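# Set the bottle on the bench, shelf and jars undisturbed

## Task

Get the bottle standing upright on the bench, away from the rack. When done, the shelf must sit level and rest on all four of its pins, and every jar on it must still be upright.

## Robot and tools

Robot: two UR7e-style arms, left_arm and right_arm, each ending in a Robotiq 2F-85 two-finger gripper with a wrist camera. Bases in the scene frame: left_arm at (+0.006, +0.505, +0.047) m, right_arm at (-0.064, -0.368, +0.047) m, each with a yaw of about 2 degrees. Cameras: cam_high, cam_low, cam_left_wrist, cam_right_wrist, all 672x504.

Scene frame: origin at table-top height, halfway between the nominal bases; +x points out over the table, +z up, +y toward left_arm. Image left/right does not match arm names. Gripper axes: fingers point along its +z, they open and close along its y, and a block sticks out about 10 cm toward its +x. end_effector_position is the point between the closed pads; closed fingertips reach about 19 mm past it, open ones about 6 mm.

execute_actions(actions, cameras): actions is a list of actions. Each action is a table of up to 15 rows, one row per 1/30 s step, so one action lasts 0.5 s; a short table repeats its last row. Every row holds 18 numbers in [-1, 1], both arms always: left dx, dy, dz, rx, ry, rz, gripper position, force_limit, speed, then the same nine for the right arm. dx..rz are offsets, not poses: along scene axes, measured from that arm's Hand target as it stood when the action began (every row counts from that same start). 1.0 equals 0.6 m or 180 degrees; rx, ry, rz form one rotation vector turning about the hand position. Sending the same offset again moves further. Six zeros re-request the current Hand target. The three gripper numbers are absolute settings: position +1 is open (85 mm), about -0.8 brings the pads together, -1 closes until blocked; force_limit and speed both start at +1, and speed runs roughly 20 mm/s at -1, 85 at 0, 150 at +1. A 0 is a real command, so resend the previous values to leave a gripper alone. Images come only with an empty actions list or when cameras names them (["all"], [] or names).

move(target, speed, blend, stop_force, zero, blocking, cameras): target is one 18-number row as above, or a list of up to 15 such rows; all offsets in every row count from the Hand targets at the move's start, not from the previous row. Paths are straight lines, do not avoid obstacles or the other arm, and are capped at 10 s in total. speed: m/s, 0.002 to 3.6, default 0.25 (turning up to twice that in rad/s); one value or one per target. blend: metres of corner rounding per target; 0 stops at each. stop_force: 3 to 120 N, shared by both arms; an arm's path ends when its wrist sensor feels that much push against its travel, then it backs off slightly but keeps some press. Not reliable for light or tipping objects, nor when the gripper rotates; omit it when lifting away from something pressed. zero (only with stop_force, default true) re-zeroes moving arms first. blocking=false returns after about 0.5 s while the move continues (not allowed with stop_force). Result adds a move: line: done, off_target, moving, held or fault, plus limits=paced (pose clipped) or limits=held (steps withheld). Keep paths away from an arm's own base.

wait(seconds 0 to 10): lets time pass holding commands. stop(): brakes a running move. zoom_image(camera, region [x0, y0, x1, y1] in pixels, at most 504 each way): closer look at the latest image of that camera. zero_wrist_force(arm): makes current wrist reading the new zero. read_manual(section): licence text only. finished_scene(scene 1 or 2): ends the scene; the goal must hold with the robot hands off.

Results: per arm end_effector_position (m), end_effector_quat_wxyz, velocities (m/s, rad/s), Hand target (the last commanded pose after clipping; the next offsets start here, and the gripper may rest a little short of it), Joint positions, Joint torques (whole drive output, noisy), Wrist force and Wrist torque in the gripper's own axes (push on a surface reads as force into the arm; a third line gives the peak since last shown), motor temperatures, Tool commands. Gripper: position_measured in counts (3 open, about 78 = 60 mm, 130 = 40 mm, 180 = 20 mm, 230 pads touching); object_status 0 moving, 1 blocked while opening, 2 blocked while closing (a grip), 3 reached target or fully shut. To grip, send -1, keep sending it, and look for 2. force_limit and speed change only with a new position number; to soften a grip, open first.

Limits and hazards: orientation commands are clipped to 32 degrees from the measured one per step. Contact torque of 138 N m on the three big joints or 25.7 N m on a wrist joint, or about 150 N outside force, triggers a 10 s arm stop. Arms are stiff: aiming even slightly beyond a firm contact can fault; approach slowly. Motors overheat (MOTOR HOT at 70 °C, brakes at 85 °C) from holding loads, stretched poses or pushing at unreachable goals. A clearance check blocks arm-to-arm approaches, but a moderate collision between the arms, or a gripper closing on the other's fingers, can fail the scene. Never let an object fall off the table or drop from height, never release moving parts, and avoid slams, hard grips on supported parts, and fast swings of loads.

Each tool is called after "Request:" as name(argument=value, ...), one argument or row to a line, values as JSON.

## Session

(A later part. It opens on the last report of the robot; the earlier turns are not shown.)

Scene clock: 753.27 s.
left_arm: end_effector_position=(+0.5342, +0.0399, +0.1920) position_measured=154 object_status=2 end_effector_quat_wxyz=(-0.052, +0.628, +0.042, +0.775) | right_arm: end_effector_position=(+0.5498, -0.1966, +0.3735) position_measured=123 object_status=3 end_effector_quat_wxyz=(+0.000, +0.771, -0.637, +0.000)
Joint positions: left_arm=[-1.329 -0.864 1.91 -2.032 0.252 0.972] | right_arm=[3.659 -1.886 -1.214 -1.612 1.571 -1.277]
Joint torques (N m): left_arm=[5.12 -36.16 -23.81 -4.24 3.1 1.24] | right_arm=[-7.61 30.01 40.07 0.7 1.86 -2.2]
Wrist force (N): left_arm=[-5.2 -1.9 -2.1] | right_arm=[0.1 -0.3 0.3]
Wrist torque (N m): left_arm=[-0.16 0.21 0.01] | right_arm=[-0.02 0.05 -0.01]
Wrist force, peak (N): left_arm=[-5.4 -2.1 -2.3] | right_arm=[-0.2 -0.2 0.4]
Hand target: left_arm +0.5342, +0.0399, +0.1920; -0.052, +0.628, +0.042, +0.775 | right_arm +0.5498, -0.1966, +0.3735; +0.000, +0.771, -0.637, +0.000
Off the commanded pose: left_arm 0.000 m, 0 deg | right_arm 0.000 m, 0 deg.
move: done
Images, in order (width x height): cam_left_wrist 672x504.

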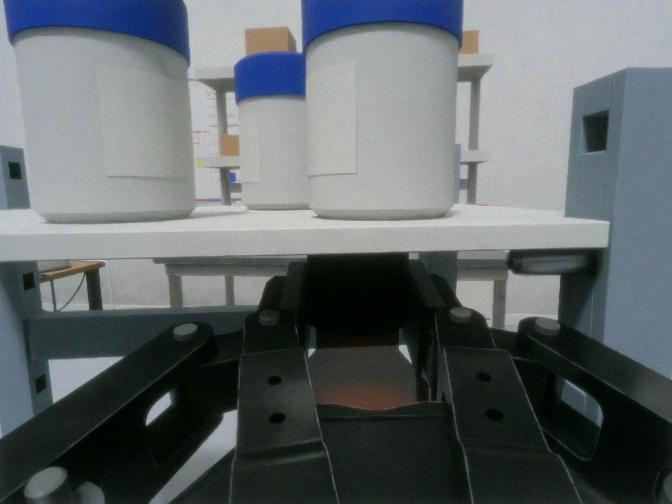

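Request:
move(
  target=[
    [0,0,0.00167,0,0,0,-1,-0.3,-1,0,0,0,0,0,0,0.05,-0.4,-1],
    [-0.0661,-0.00887,0.00167,0,0,0,-1,-0.3,-1,0,0,0,0,0,0,0.05,-0.4,-1],
  ],
  speed=0.03,
  cameras=["cam_left_wrist","cam_low","cam_right_wrist"],
)

Scene clock: 767.57 s.
left_arm: end_effector_position=(+0.4946, +0.0346, +0.1930) position_measured=154 object_status=2 end_effector_quat_wxyz=(-0.052, +0.628, +0.042, +0.775) | right_arm: end_effector_position=(+0.5498, -0.1966, +0.3735) position_measured=123 object_status=3 end_effector_quat_wxyz=(+0.000, +0.771, -0.637, +0.000)
Joint positions: left_arm=[-1.402 -0.841 1.982 -2.398 0.22 1.251] | right_arm=[3.659 -1.886 -1.214 -1.612 1.571 -1.277]
Joint torques (N m): left_arm=[-11.78 -35.36 -14.66 -4.44 1.72 1.57] | right_arm=[-8.29 30.34 40.65 0.68 2.07 -2.08]
Wrist force (N): left_arm=[-5.2 -1.8 -2.1] | right_arm=[-0.1 -0.1 0.0]
Wrist torque (N m): left_arm=[-0.16 0.22 -0.02] | right_arm=[0.01 0.07 -0.01]
Wrist force, peak (N): left_arm=[-5.7 -2.0 -1.9] | right_arm=[0.2 -0.3 0.5]
Hand target: left_arm +0.4945, +0.0345, +0.1930; -0.052, +0.628, +0.042, +0.775 | right_arm +0.5498, -0.1966, +0.3735; +0.000, +0.771, -0.637, +0.000
Off the commanded pose: left_arm 0.000 m, 0 deg | right_arm 0.000 m, 0 deg.
move: done
Images, in order (width x height): cam_low 672x504, cam_left_wrist 672x504, cam_right_wrist 672x504.

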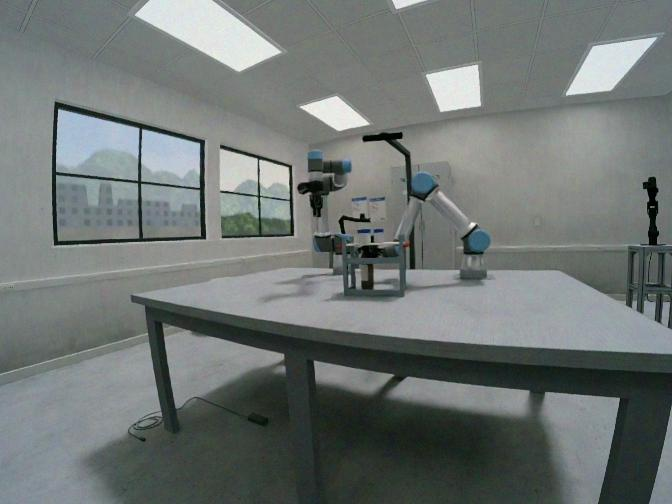

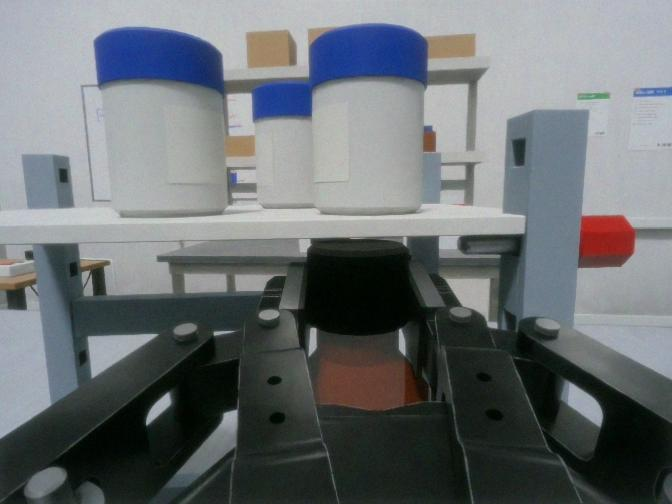

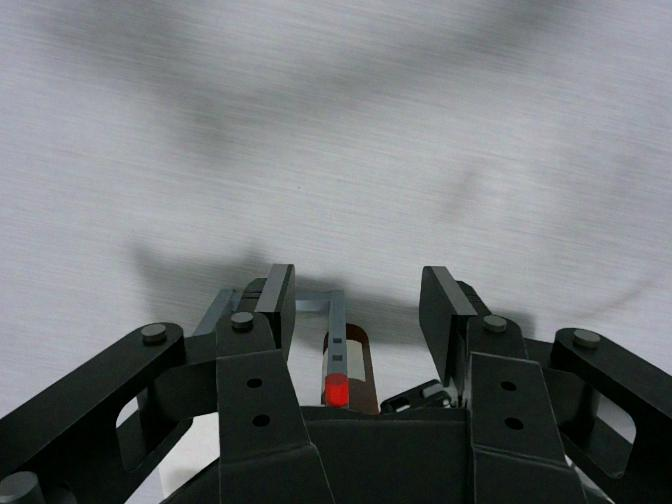

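Request:
move(
  target=[-0.1982,-0.0266,0,0,0,0,-1,-0.3,-1,0,0,0,0,0,0,0.05,-0.4,-1],
  speed=0.06,
  cameras=["cam_left_wrist","cam_low","cam_right_wrist","cam_high"],
)

Scene clock: 772.43 s.
left_arm: end_effector_position=(+0.3756, +0.0186, +0.1930) position_measured=154 object_status=2 end_effector_quat_wxyz=(-0.052, +0.628, +0.042, +0.775) | right_arm: end_effector_position=(+0.5498, -0.1966, +0.3735) position_measured=123 object_status=3 end_effector_quat_wxyz=(+0.000, +0.771, -0.637, +0.000)
Joint positions: left_arm=[-1.629 -0.632 1.962 -3.538 0.262 2.225] | right_arm=[3.659 -1.886 -1.214 -1.612 1.571 -1.277]
Joint torques (N m): left_arm=[-12.15 -36.24 -15.62 -3.33 4.37 1.42] | right_arm=[-7.54 29.76 40.87 0.51 2.07 -2.07]
Wrist force (N): left_arm=[-5.2 -2.3 -1.8] | right_arm=[-0.1 0.1 0.0]
Wrist torque (N m): left_arm=[-0.24 0.20 0.00] | right_arm=[0.04 0.08 -0.01]
Wrist force, peak (N): left_arm=[-5.5 -2.2 -2.4] | right_arm=[0.3 -0.2 0.6]
Hand target: left_arm +0.3756, +0.0186, +0.1930; -0.052, +0.628, +0.042, +0.775 | right_arm +0.5498, -0.1966, +0.3735; +0.000, +0.771, -0.637, +0.000
Off the commanded pose: left_arm 0.000 m, 0 deg | right_arm 0.000 m, 0 deg.
move: done

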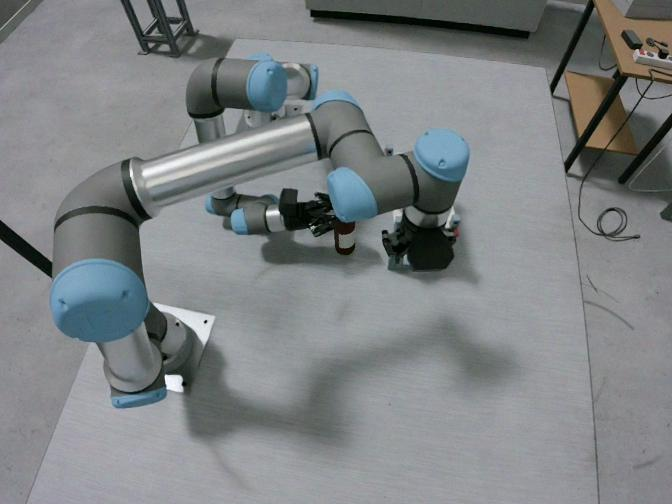

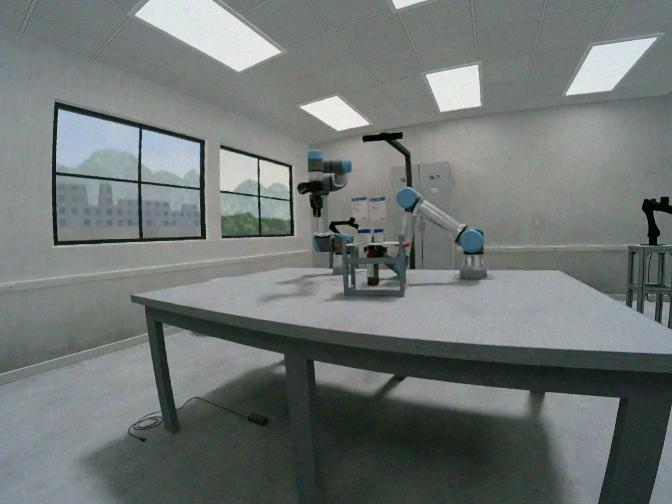

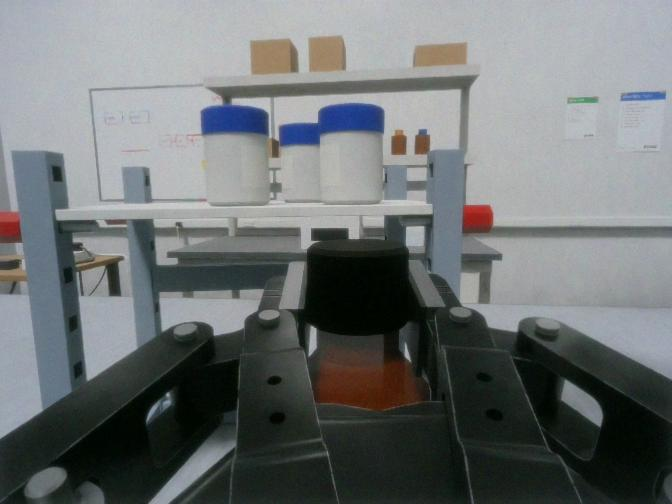

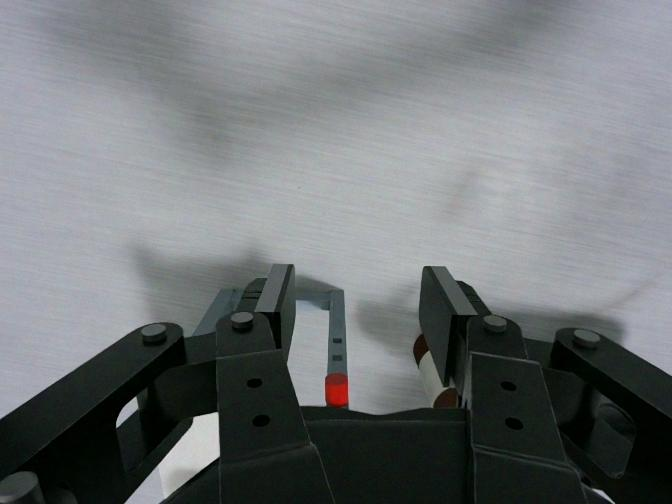

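Request:
move(
  target=[0,0,-0.006,0,0,0,-1,-0.3,-1,0,0,0,0,0,0,0.05,-0.4,-1],
  speed=0.006,
  stop_force=3,
)

Scene clock: 775.77 s.
left_arm: end_effector_position=(+0.3756, +0.0186, +0.1912) position_measured=154 object_status=2 end_effector_quat_wxyz=(-0.052, +0.628, +0.042, +0.775) | right_arm: end_effector_position=(+0.5498, -0.1966, +0.3735) position_measured=123 object_status=3 end_effector_quat_wxyz=(+0.000, +0.771, -0.637, +0.000)
Joint positions: left_arm=[-1.629 -0.628 1.96 -3.541 0.262 2.226] | right_arm=[3.659 -1.886 -1.214 -1.612 1.571 -1.277]
Joint torques (N m): left_arm=[-11.8 -55.71 -1.74 -0.48 1.35 0.76] | right_arm=[-7.26 30.55 40.06 0.72 1.9 -2.06]
Wrist force (N): left_arm=[-3.5 -2.0 -1.3] | right_arm=[0.0 -0.1 0.1]
Wrist torque (N m): left_arm=[-0.17 0.21 0.00] | right_arm=[0.02 0.07 -0.02]
Wrist force, peak (N): left_arm=[-5.2 -2.1 -2.3] | right_arm=[0.0 -0.4 0.2]
Hand target: left_arm +0.3756, +0.0186, +0.1912; -0.052, +0.628, +0.042, +0.775 (not the last commanded pose) | right_arm +0.5498, -0.1966, +0.3735; +0.000, +0.771, -0.637, +0.000
Off the commanded pose: left_arm 0.002 m, 0 deg | right_arm 0.000 m, 0 deg.
move: contact (left_arm)

Request:
move(
  target=[0,0,-0.0005,0,0,0,0.12,-0.3,-1,0,0,0,0,0,0,0.05,-0.4,-1],
  speed=0.006,
  cameras=["cam_left_wrist"],
)

Scene clock: 780.03 s.
left_arm: end_effector_position=(+0.3756, +0.0186, +0.1909) position_measured=114 object_status=0 end_effector_quat_wxyz=(-0.052, +0.628, +0.042, +0.775) | right_arm: end_effector_position=(+0.5498, -0.1966, +0.3735) position_measured=123 object_status=3 end_effector_quat_wxyz=(+0.000, +0.771, -0.637, +0.000)
Joint positions: left_arm=[-1.629 -0.627 1.96 -3.541 0.262 2.226] | right_arm=[3.659 -1.886 -1.214 -1.612 1.571 -1.277]
Joint torques (N m): left_arm=[-11.63 -35.02 -15.37 -3.12 3.25 -0.86] | right_arm=[-7.36 29.63 39.39 0.76 2.12 -2.09]
Wrist force (N): left_arm=[-0.9 -2.0 -1.0] | right_arm=[0.2 -0.1 0.3]
Wrist torque (N m): left_arm=[-0.19 0.20 0.00] | right_arm=[0.01 0.03 -0.01]
Wrist force, peak (N): left_arm=[-3.7 -2.3 -1.3] | right_arm=[-0.1 0.0 0.4]
Hand target: left_arm +0.3756, +0.0186, +0.1909; -0.052, +0.628, +0.042, +0.775 | right_arm +0.5498, -0.1966, +0.3735; +0.000, +0.771, -0.637, +0.000
Off the commanded pose: left_arm 0.000 m, 0 deg | right_arm 0.000 m, 0 deg.
move: done
Images, in order (width x height): cam_left_wrist 672x504.

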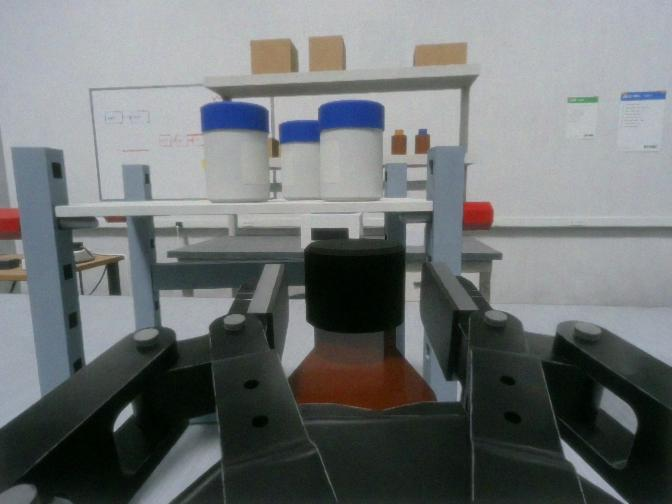

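Request:
move(
  target=[
    [-0.165,-0.022,0,0,0,0,0.12,-0.3,-1,0,0,0,0,0,0,0.05,-0.4,-1],
    [-0.2,-0.02,0.2,0,0,0,0.12,-0.3,-1,-0.1,-0.1,0.1,0,0,0,0.05,-0.4,-1],
  ],
  speed=0.12,
  blend=0.02,
  cameras=["all"],
)

Request:
zoom_image(
  camera="cam_left_wrist",
  region=[120, 180, 552, 504],
)

Request:
zoom_image(
  camera="cam_low",
  region=[310, 200, 450, 320],
)

Scene clock: 787.83 s.
left_arm: end_effector_position=(+0.3287, +0.0114, +0.1907) position_measured=114 object_status=3 end_effector_quat_wxyz=(-0.049, +0.626, +0.040, +0.777) | right_arm: end_effector_position=(+0.5498, -0.1966, +0.3735) position_measured=123 object_status=3 end_effector_quat_wxyz=(+0.000, +0.771, -0.637, +0.000)
Joint positions: left_arm=[-1.719 -0.582 1.917 -3.741 0.322 2.431] | right_arm=[3.659 -1.886 -1.214 -1.612 1.571 -1.277]
Joint torques (N m): left_arm=[-1.67 -46.03 -7.87 -1.76 1.78 0.74] | right_arm=[-7.14 30.15 40 0.42 1.99 -1.98]
Wrist force (N): left_arm=[-0.6 -1.7 -1.6] | right_arm=[0.0 0.0 0.0]
Wrist torque (N m): left_arm=[-0.11 0.16 0.08] | right_arm=[0.02 0.06 -0.01]
Wrist force, peak (N): left_arm=[0.1 -3.1 -3.2] | right_arm=[-0.1 -0.3 0.4]
Hand target: left_arm +0.3287, +0.0114, +0.1907; -0.049, +0.626, +0.040, +0.777 (not the last commanded pose) | right_arm +0.5498, -0.1966, +0.3735; +0.000, +0.771, -0.637, +0.000 (not the last commanded pose)
Tool commands: left_gripper/position=+0.121569 left_gripper/force_limit=-0.301961 left_gripper/speed=-1.0 right_gripper/position=+0.05 right_gripper/force_limit=-0.4 right_gripper/speed=-1.0
Off the commanded pose: left_arm 0.141 m, 0 deg | right_arm 0.104 m, 0 deg.
FORCE FAULT: contact force on the left arm reached its limit, and that arm stopped. The contact can be on any part of that arm, not only on its tool. That arm's remaining commands of this call were not run. That arm is still stopped at the end of this call. That arm stays stopped for about 10 more seconds. Until then a move that you send moves the other arm only, and its call returns only when the move has ended. Once the stop has ended, the next robot result says so. If the stop ends while you think or write, that arm runs what you send next, counted from a new Hand target: where the arm stands when the stop ends. While its stop runs, that arm takes no new command, but its gripper still runs the gripper command that each later call begins with. Until it ends, the stop uses up actions while you think or wait. An arm that is not stopped still takes commands.
move: fault (left_arm), off_target (right_arm; braked at the fault stop of left_arm); path passed 0 of 2 targets

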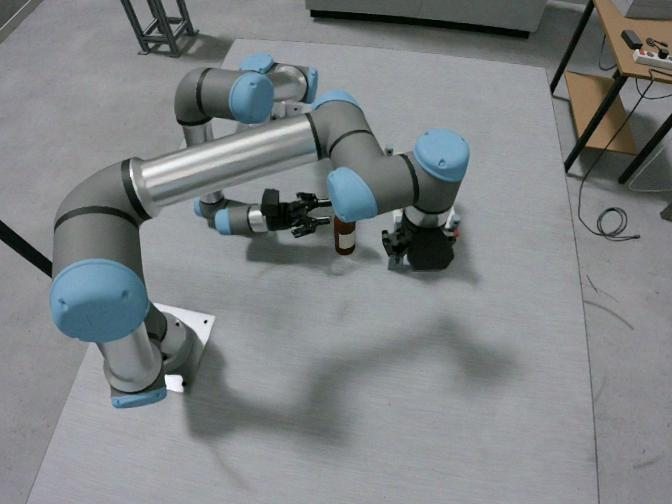

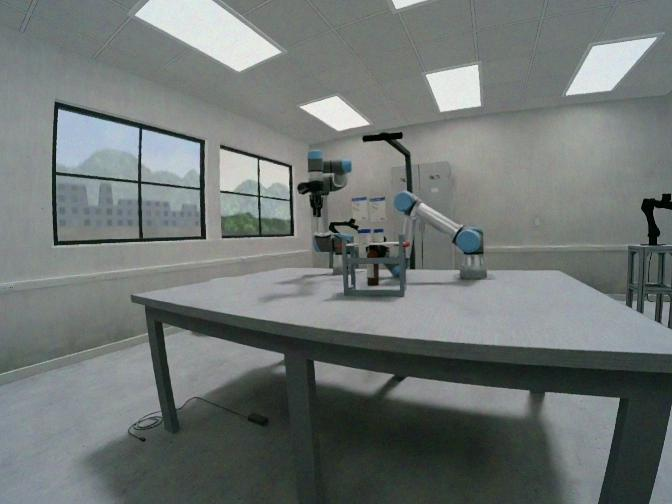

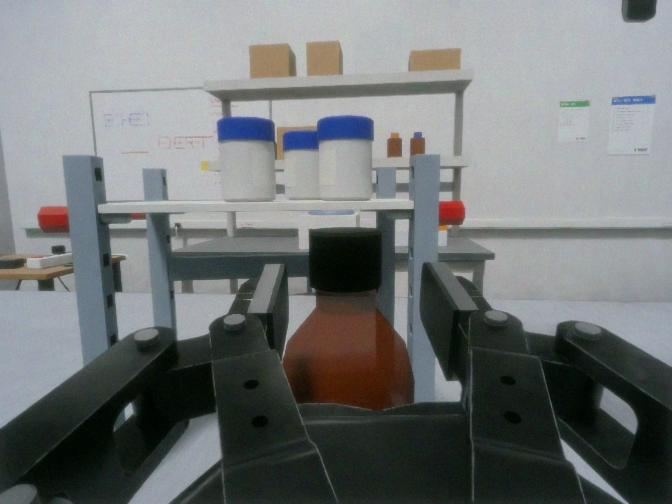

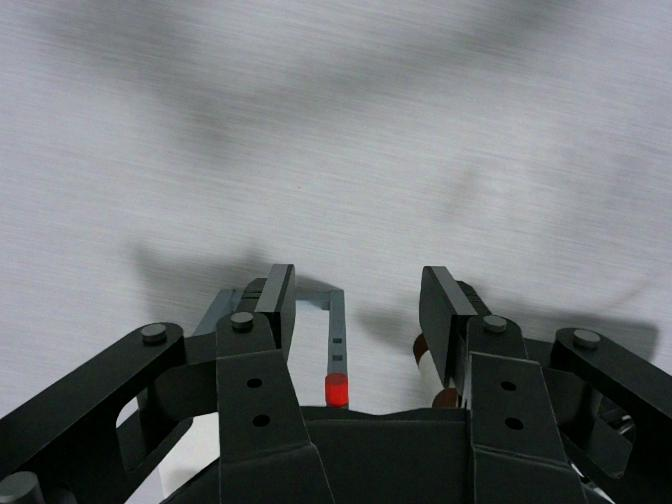

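Scaled by 1.167 from the camera's 672x504 image, which has a finer 960x720 frame.

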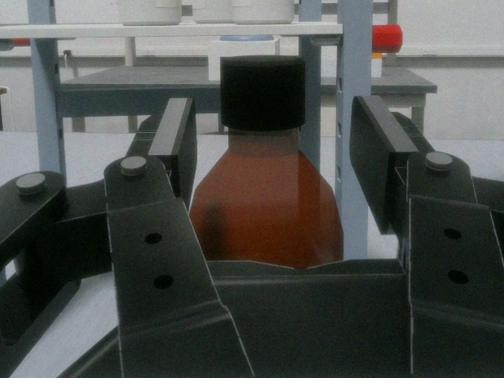

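Scaled by 3.600 from the camera's 672x504 image, which has a finer 960x720 frame.

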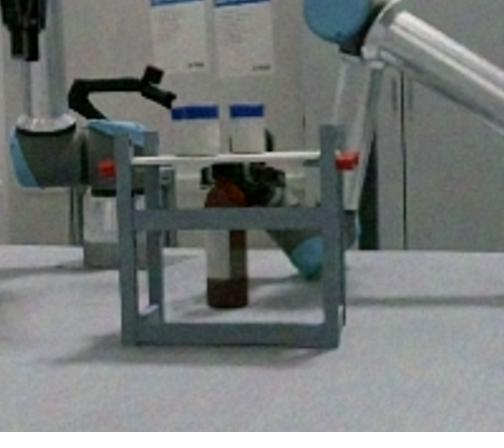

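Request:
wait(
  seconds=8,
)

Scene clock: 805.40 s.
left_arm: end_effector_position=(+0.3287, +0.0114, +0.1907) position_measured=114 object_status=3 end_effector_quat_wxyz=(-0.049, +0.626, +0.040, +0.777) | right_arm: end_effector_position=(+0.5498, -0.1966, +0.3735) position_measured=123 object_status=3 end_effector_quat_wxyz=(+0.000, +0.771, -0.637, +0.000)
Joint positions: left_arm=[-1.719 -0.582 1.917 -3.741 0.322 2.431] | right_arm=[3.659 -1.886 -1.214 -1.612 1.571 -1.277]
Joint torques (N m): left_arm=[-1.64 -45.52 -8.15 -1.69 1.71 0.75] | right_arm=[-4.44 30.8 38.8 0.82 1.87 -2.05]
Wrist force (N): left_arm=[-0.6 -1.9 -1.1] | right_arm=[0.2 -0.1 0.2]
Wrist torque (N m): left_arm=[-0.15 0.16 0.08] | right_arm=[0.01 0.04 -0.01]
Wrist force, peak (N): left_arm=[-1.1 -2.0 -1.6] | right_arm=[-0.1 -0.1 0.5]
Hand target: left_arm +0.3287, +0.0114, +0.1907; -0.049, +0.626, +0.040, +0.777 (not the last commanded pose) | right_arm +0.5498, -0.1966, +0.3735; +0.000, +0.771, -0.637, +0.000 (not the last commanded pose)
Tool commands: left_gripper/position=+0.121569 left_gripper/force_limit=-0.301961 left_gripper/speed=-1.0 right_gripper/position=+0.05 right_gripper/force_limit=-0.4 right_gripper/speed=-1.0
Off the commanded pose: left_arm 0.141 m, 0 deg | right_arm 0.104 m, 0 deg.
FORCE FAULT, CONTINUED: the left arm's stop, for the force fault that an earlier result reported, is over. The rest of the stop counts as 20 of the actions that you can send in this scene. That arm's target is now where it stood when the stop ended, not its last command. That arm accepts commands again.
wait: 8.00 s; at rest from the start

Request:
move(
  target=[
    [0,0,0.1,0,0,0,0.12,-0.3,-1,0,0,0,0,0,0,0.05,-0.4,-1],
    [-0.06,0,0.3,0,0,0,0.12,-0.3,-1,0,0,0,0,0,0,0.05,-0.4,-1],
  ],
  speed=0.06,
  blend=0.01,
  cameras=["cam_left_wrist","cam_low","cam_high"],
)

Scene clock: 811.00 s.
left_arm: end_effector_position=(+0.2927, +0.0114, +0.3706) position_measured=114 object_status=3 end_effector_quat_wxyz=(-0.049, +0.626, +0.040, +0.777) | right_arm: end_effector_position=(+0.5498, -0.1966, +0.3735) position_measured=123 object_status=3 end_effector_quat_wxyz=(+0.000, +0.771, -0.637, +0.000)
Joint positions: left_arm=[-1.789 -0.979 1.97 -3.516 0.376 2.559] | right_arm=[3.659 -1.886 -1.214 -1.612 1.571 -1.277]
Joint torques (N m): left_arm=[-11.96 -48.63 -21.72 0.42 2.96 1.6] | right_arm=[-3.93 31.87 38.34 0.91 2 -2.06]
Wrist force (N): left_arm=[-0.5 -2.2 -1.5] | right_arm=[-0.1 -0.1 0.1]
Wrist torque (N m): left_arm=[-0.21 0.13 -0.02] | right_arm=[0.01 0.07 -0.01]
Wrist force, peak (N): left_arm=[-0.7 -2.4 -1.4] | right_arm=[-0.1 -0.4 0.3]
Hand target: left_arm +0.2927, +0.0114, +0.3707; -0.049, +0.626, +0.040, +0.777 | right_arm +0.5498, -0.1966, +0.3735; +0.000, +0.771, -0.637, +0.000
Off the commanded pose: left_arm 0.000 m, 0 deg | right_arm 0.000 m, 0 deg.
move: done
Images, in order (width x height): cam_high 672x504, cam_low 672x504, cam_left_wrist 672x504.

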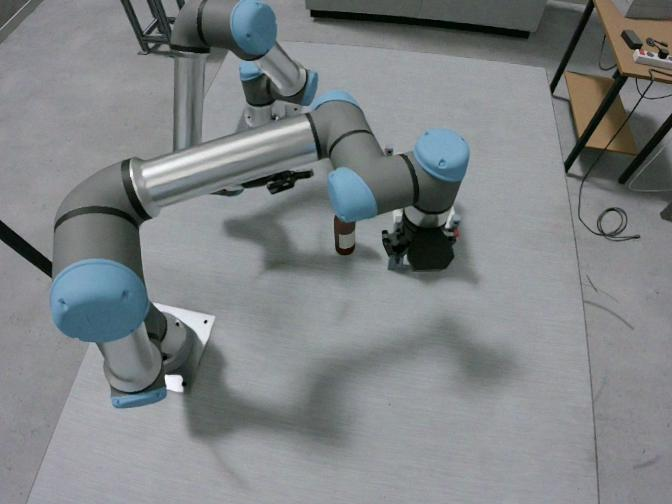

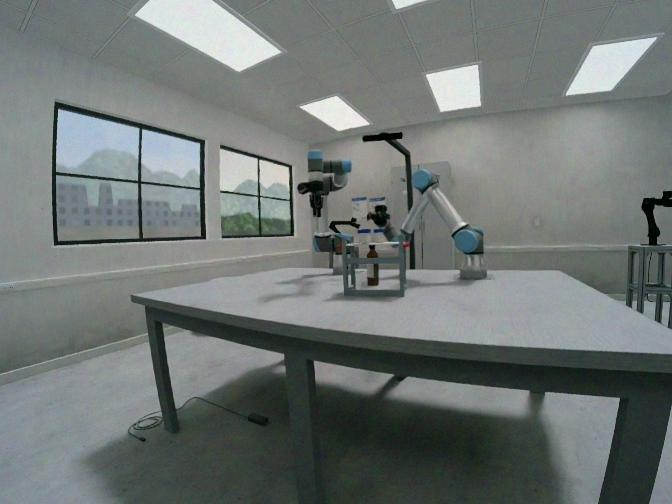

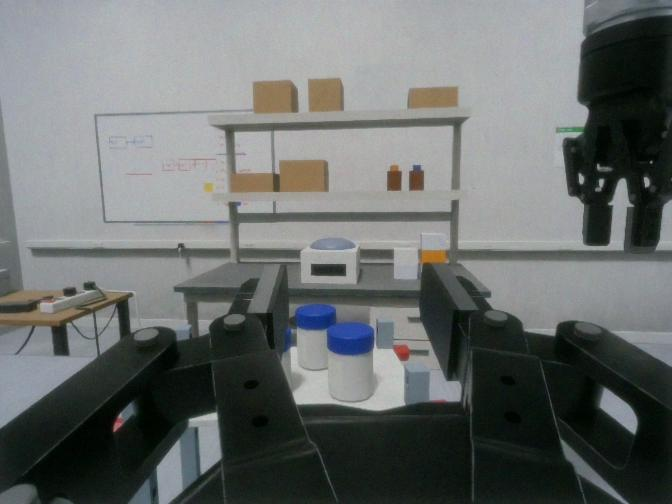

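Request:
zoom_image(
  camera="cam_low",
  region=[325, 215, 425, 305],
)

Request:
zoom_image(
  camera="cam_left_wrist",
  region=[100, 290, 500, 504],
)

Scaled by 5.040 from the camera's 672x504 image, which has a finer 960x720 frame.

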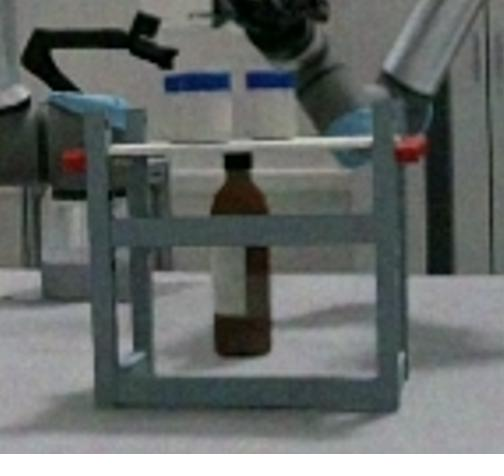

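Scaled by 1.260 from the camera's 672x504 image, which has a finer 960x720 frame.

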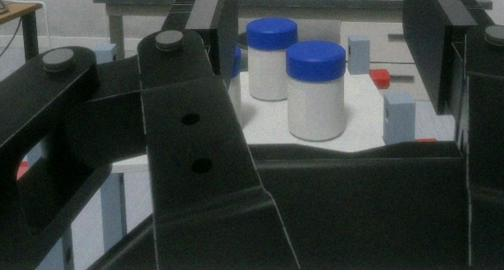

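Request:
finished_scene(
  scene=1,
)

The scene is finished: the task was done.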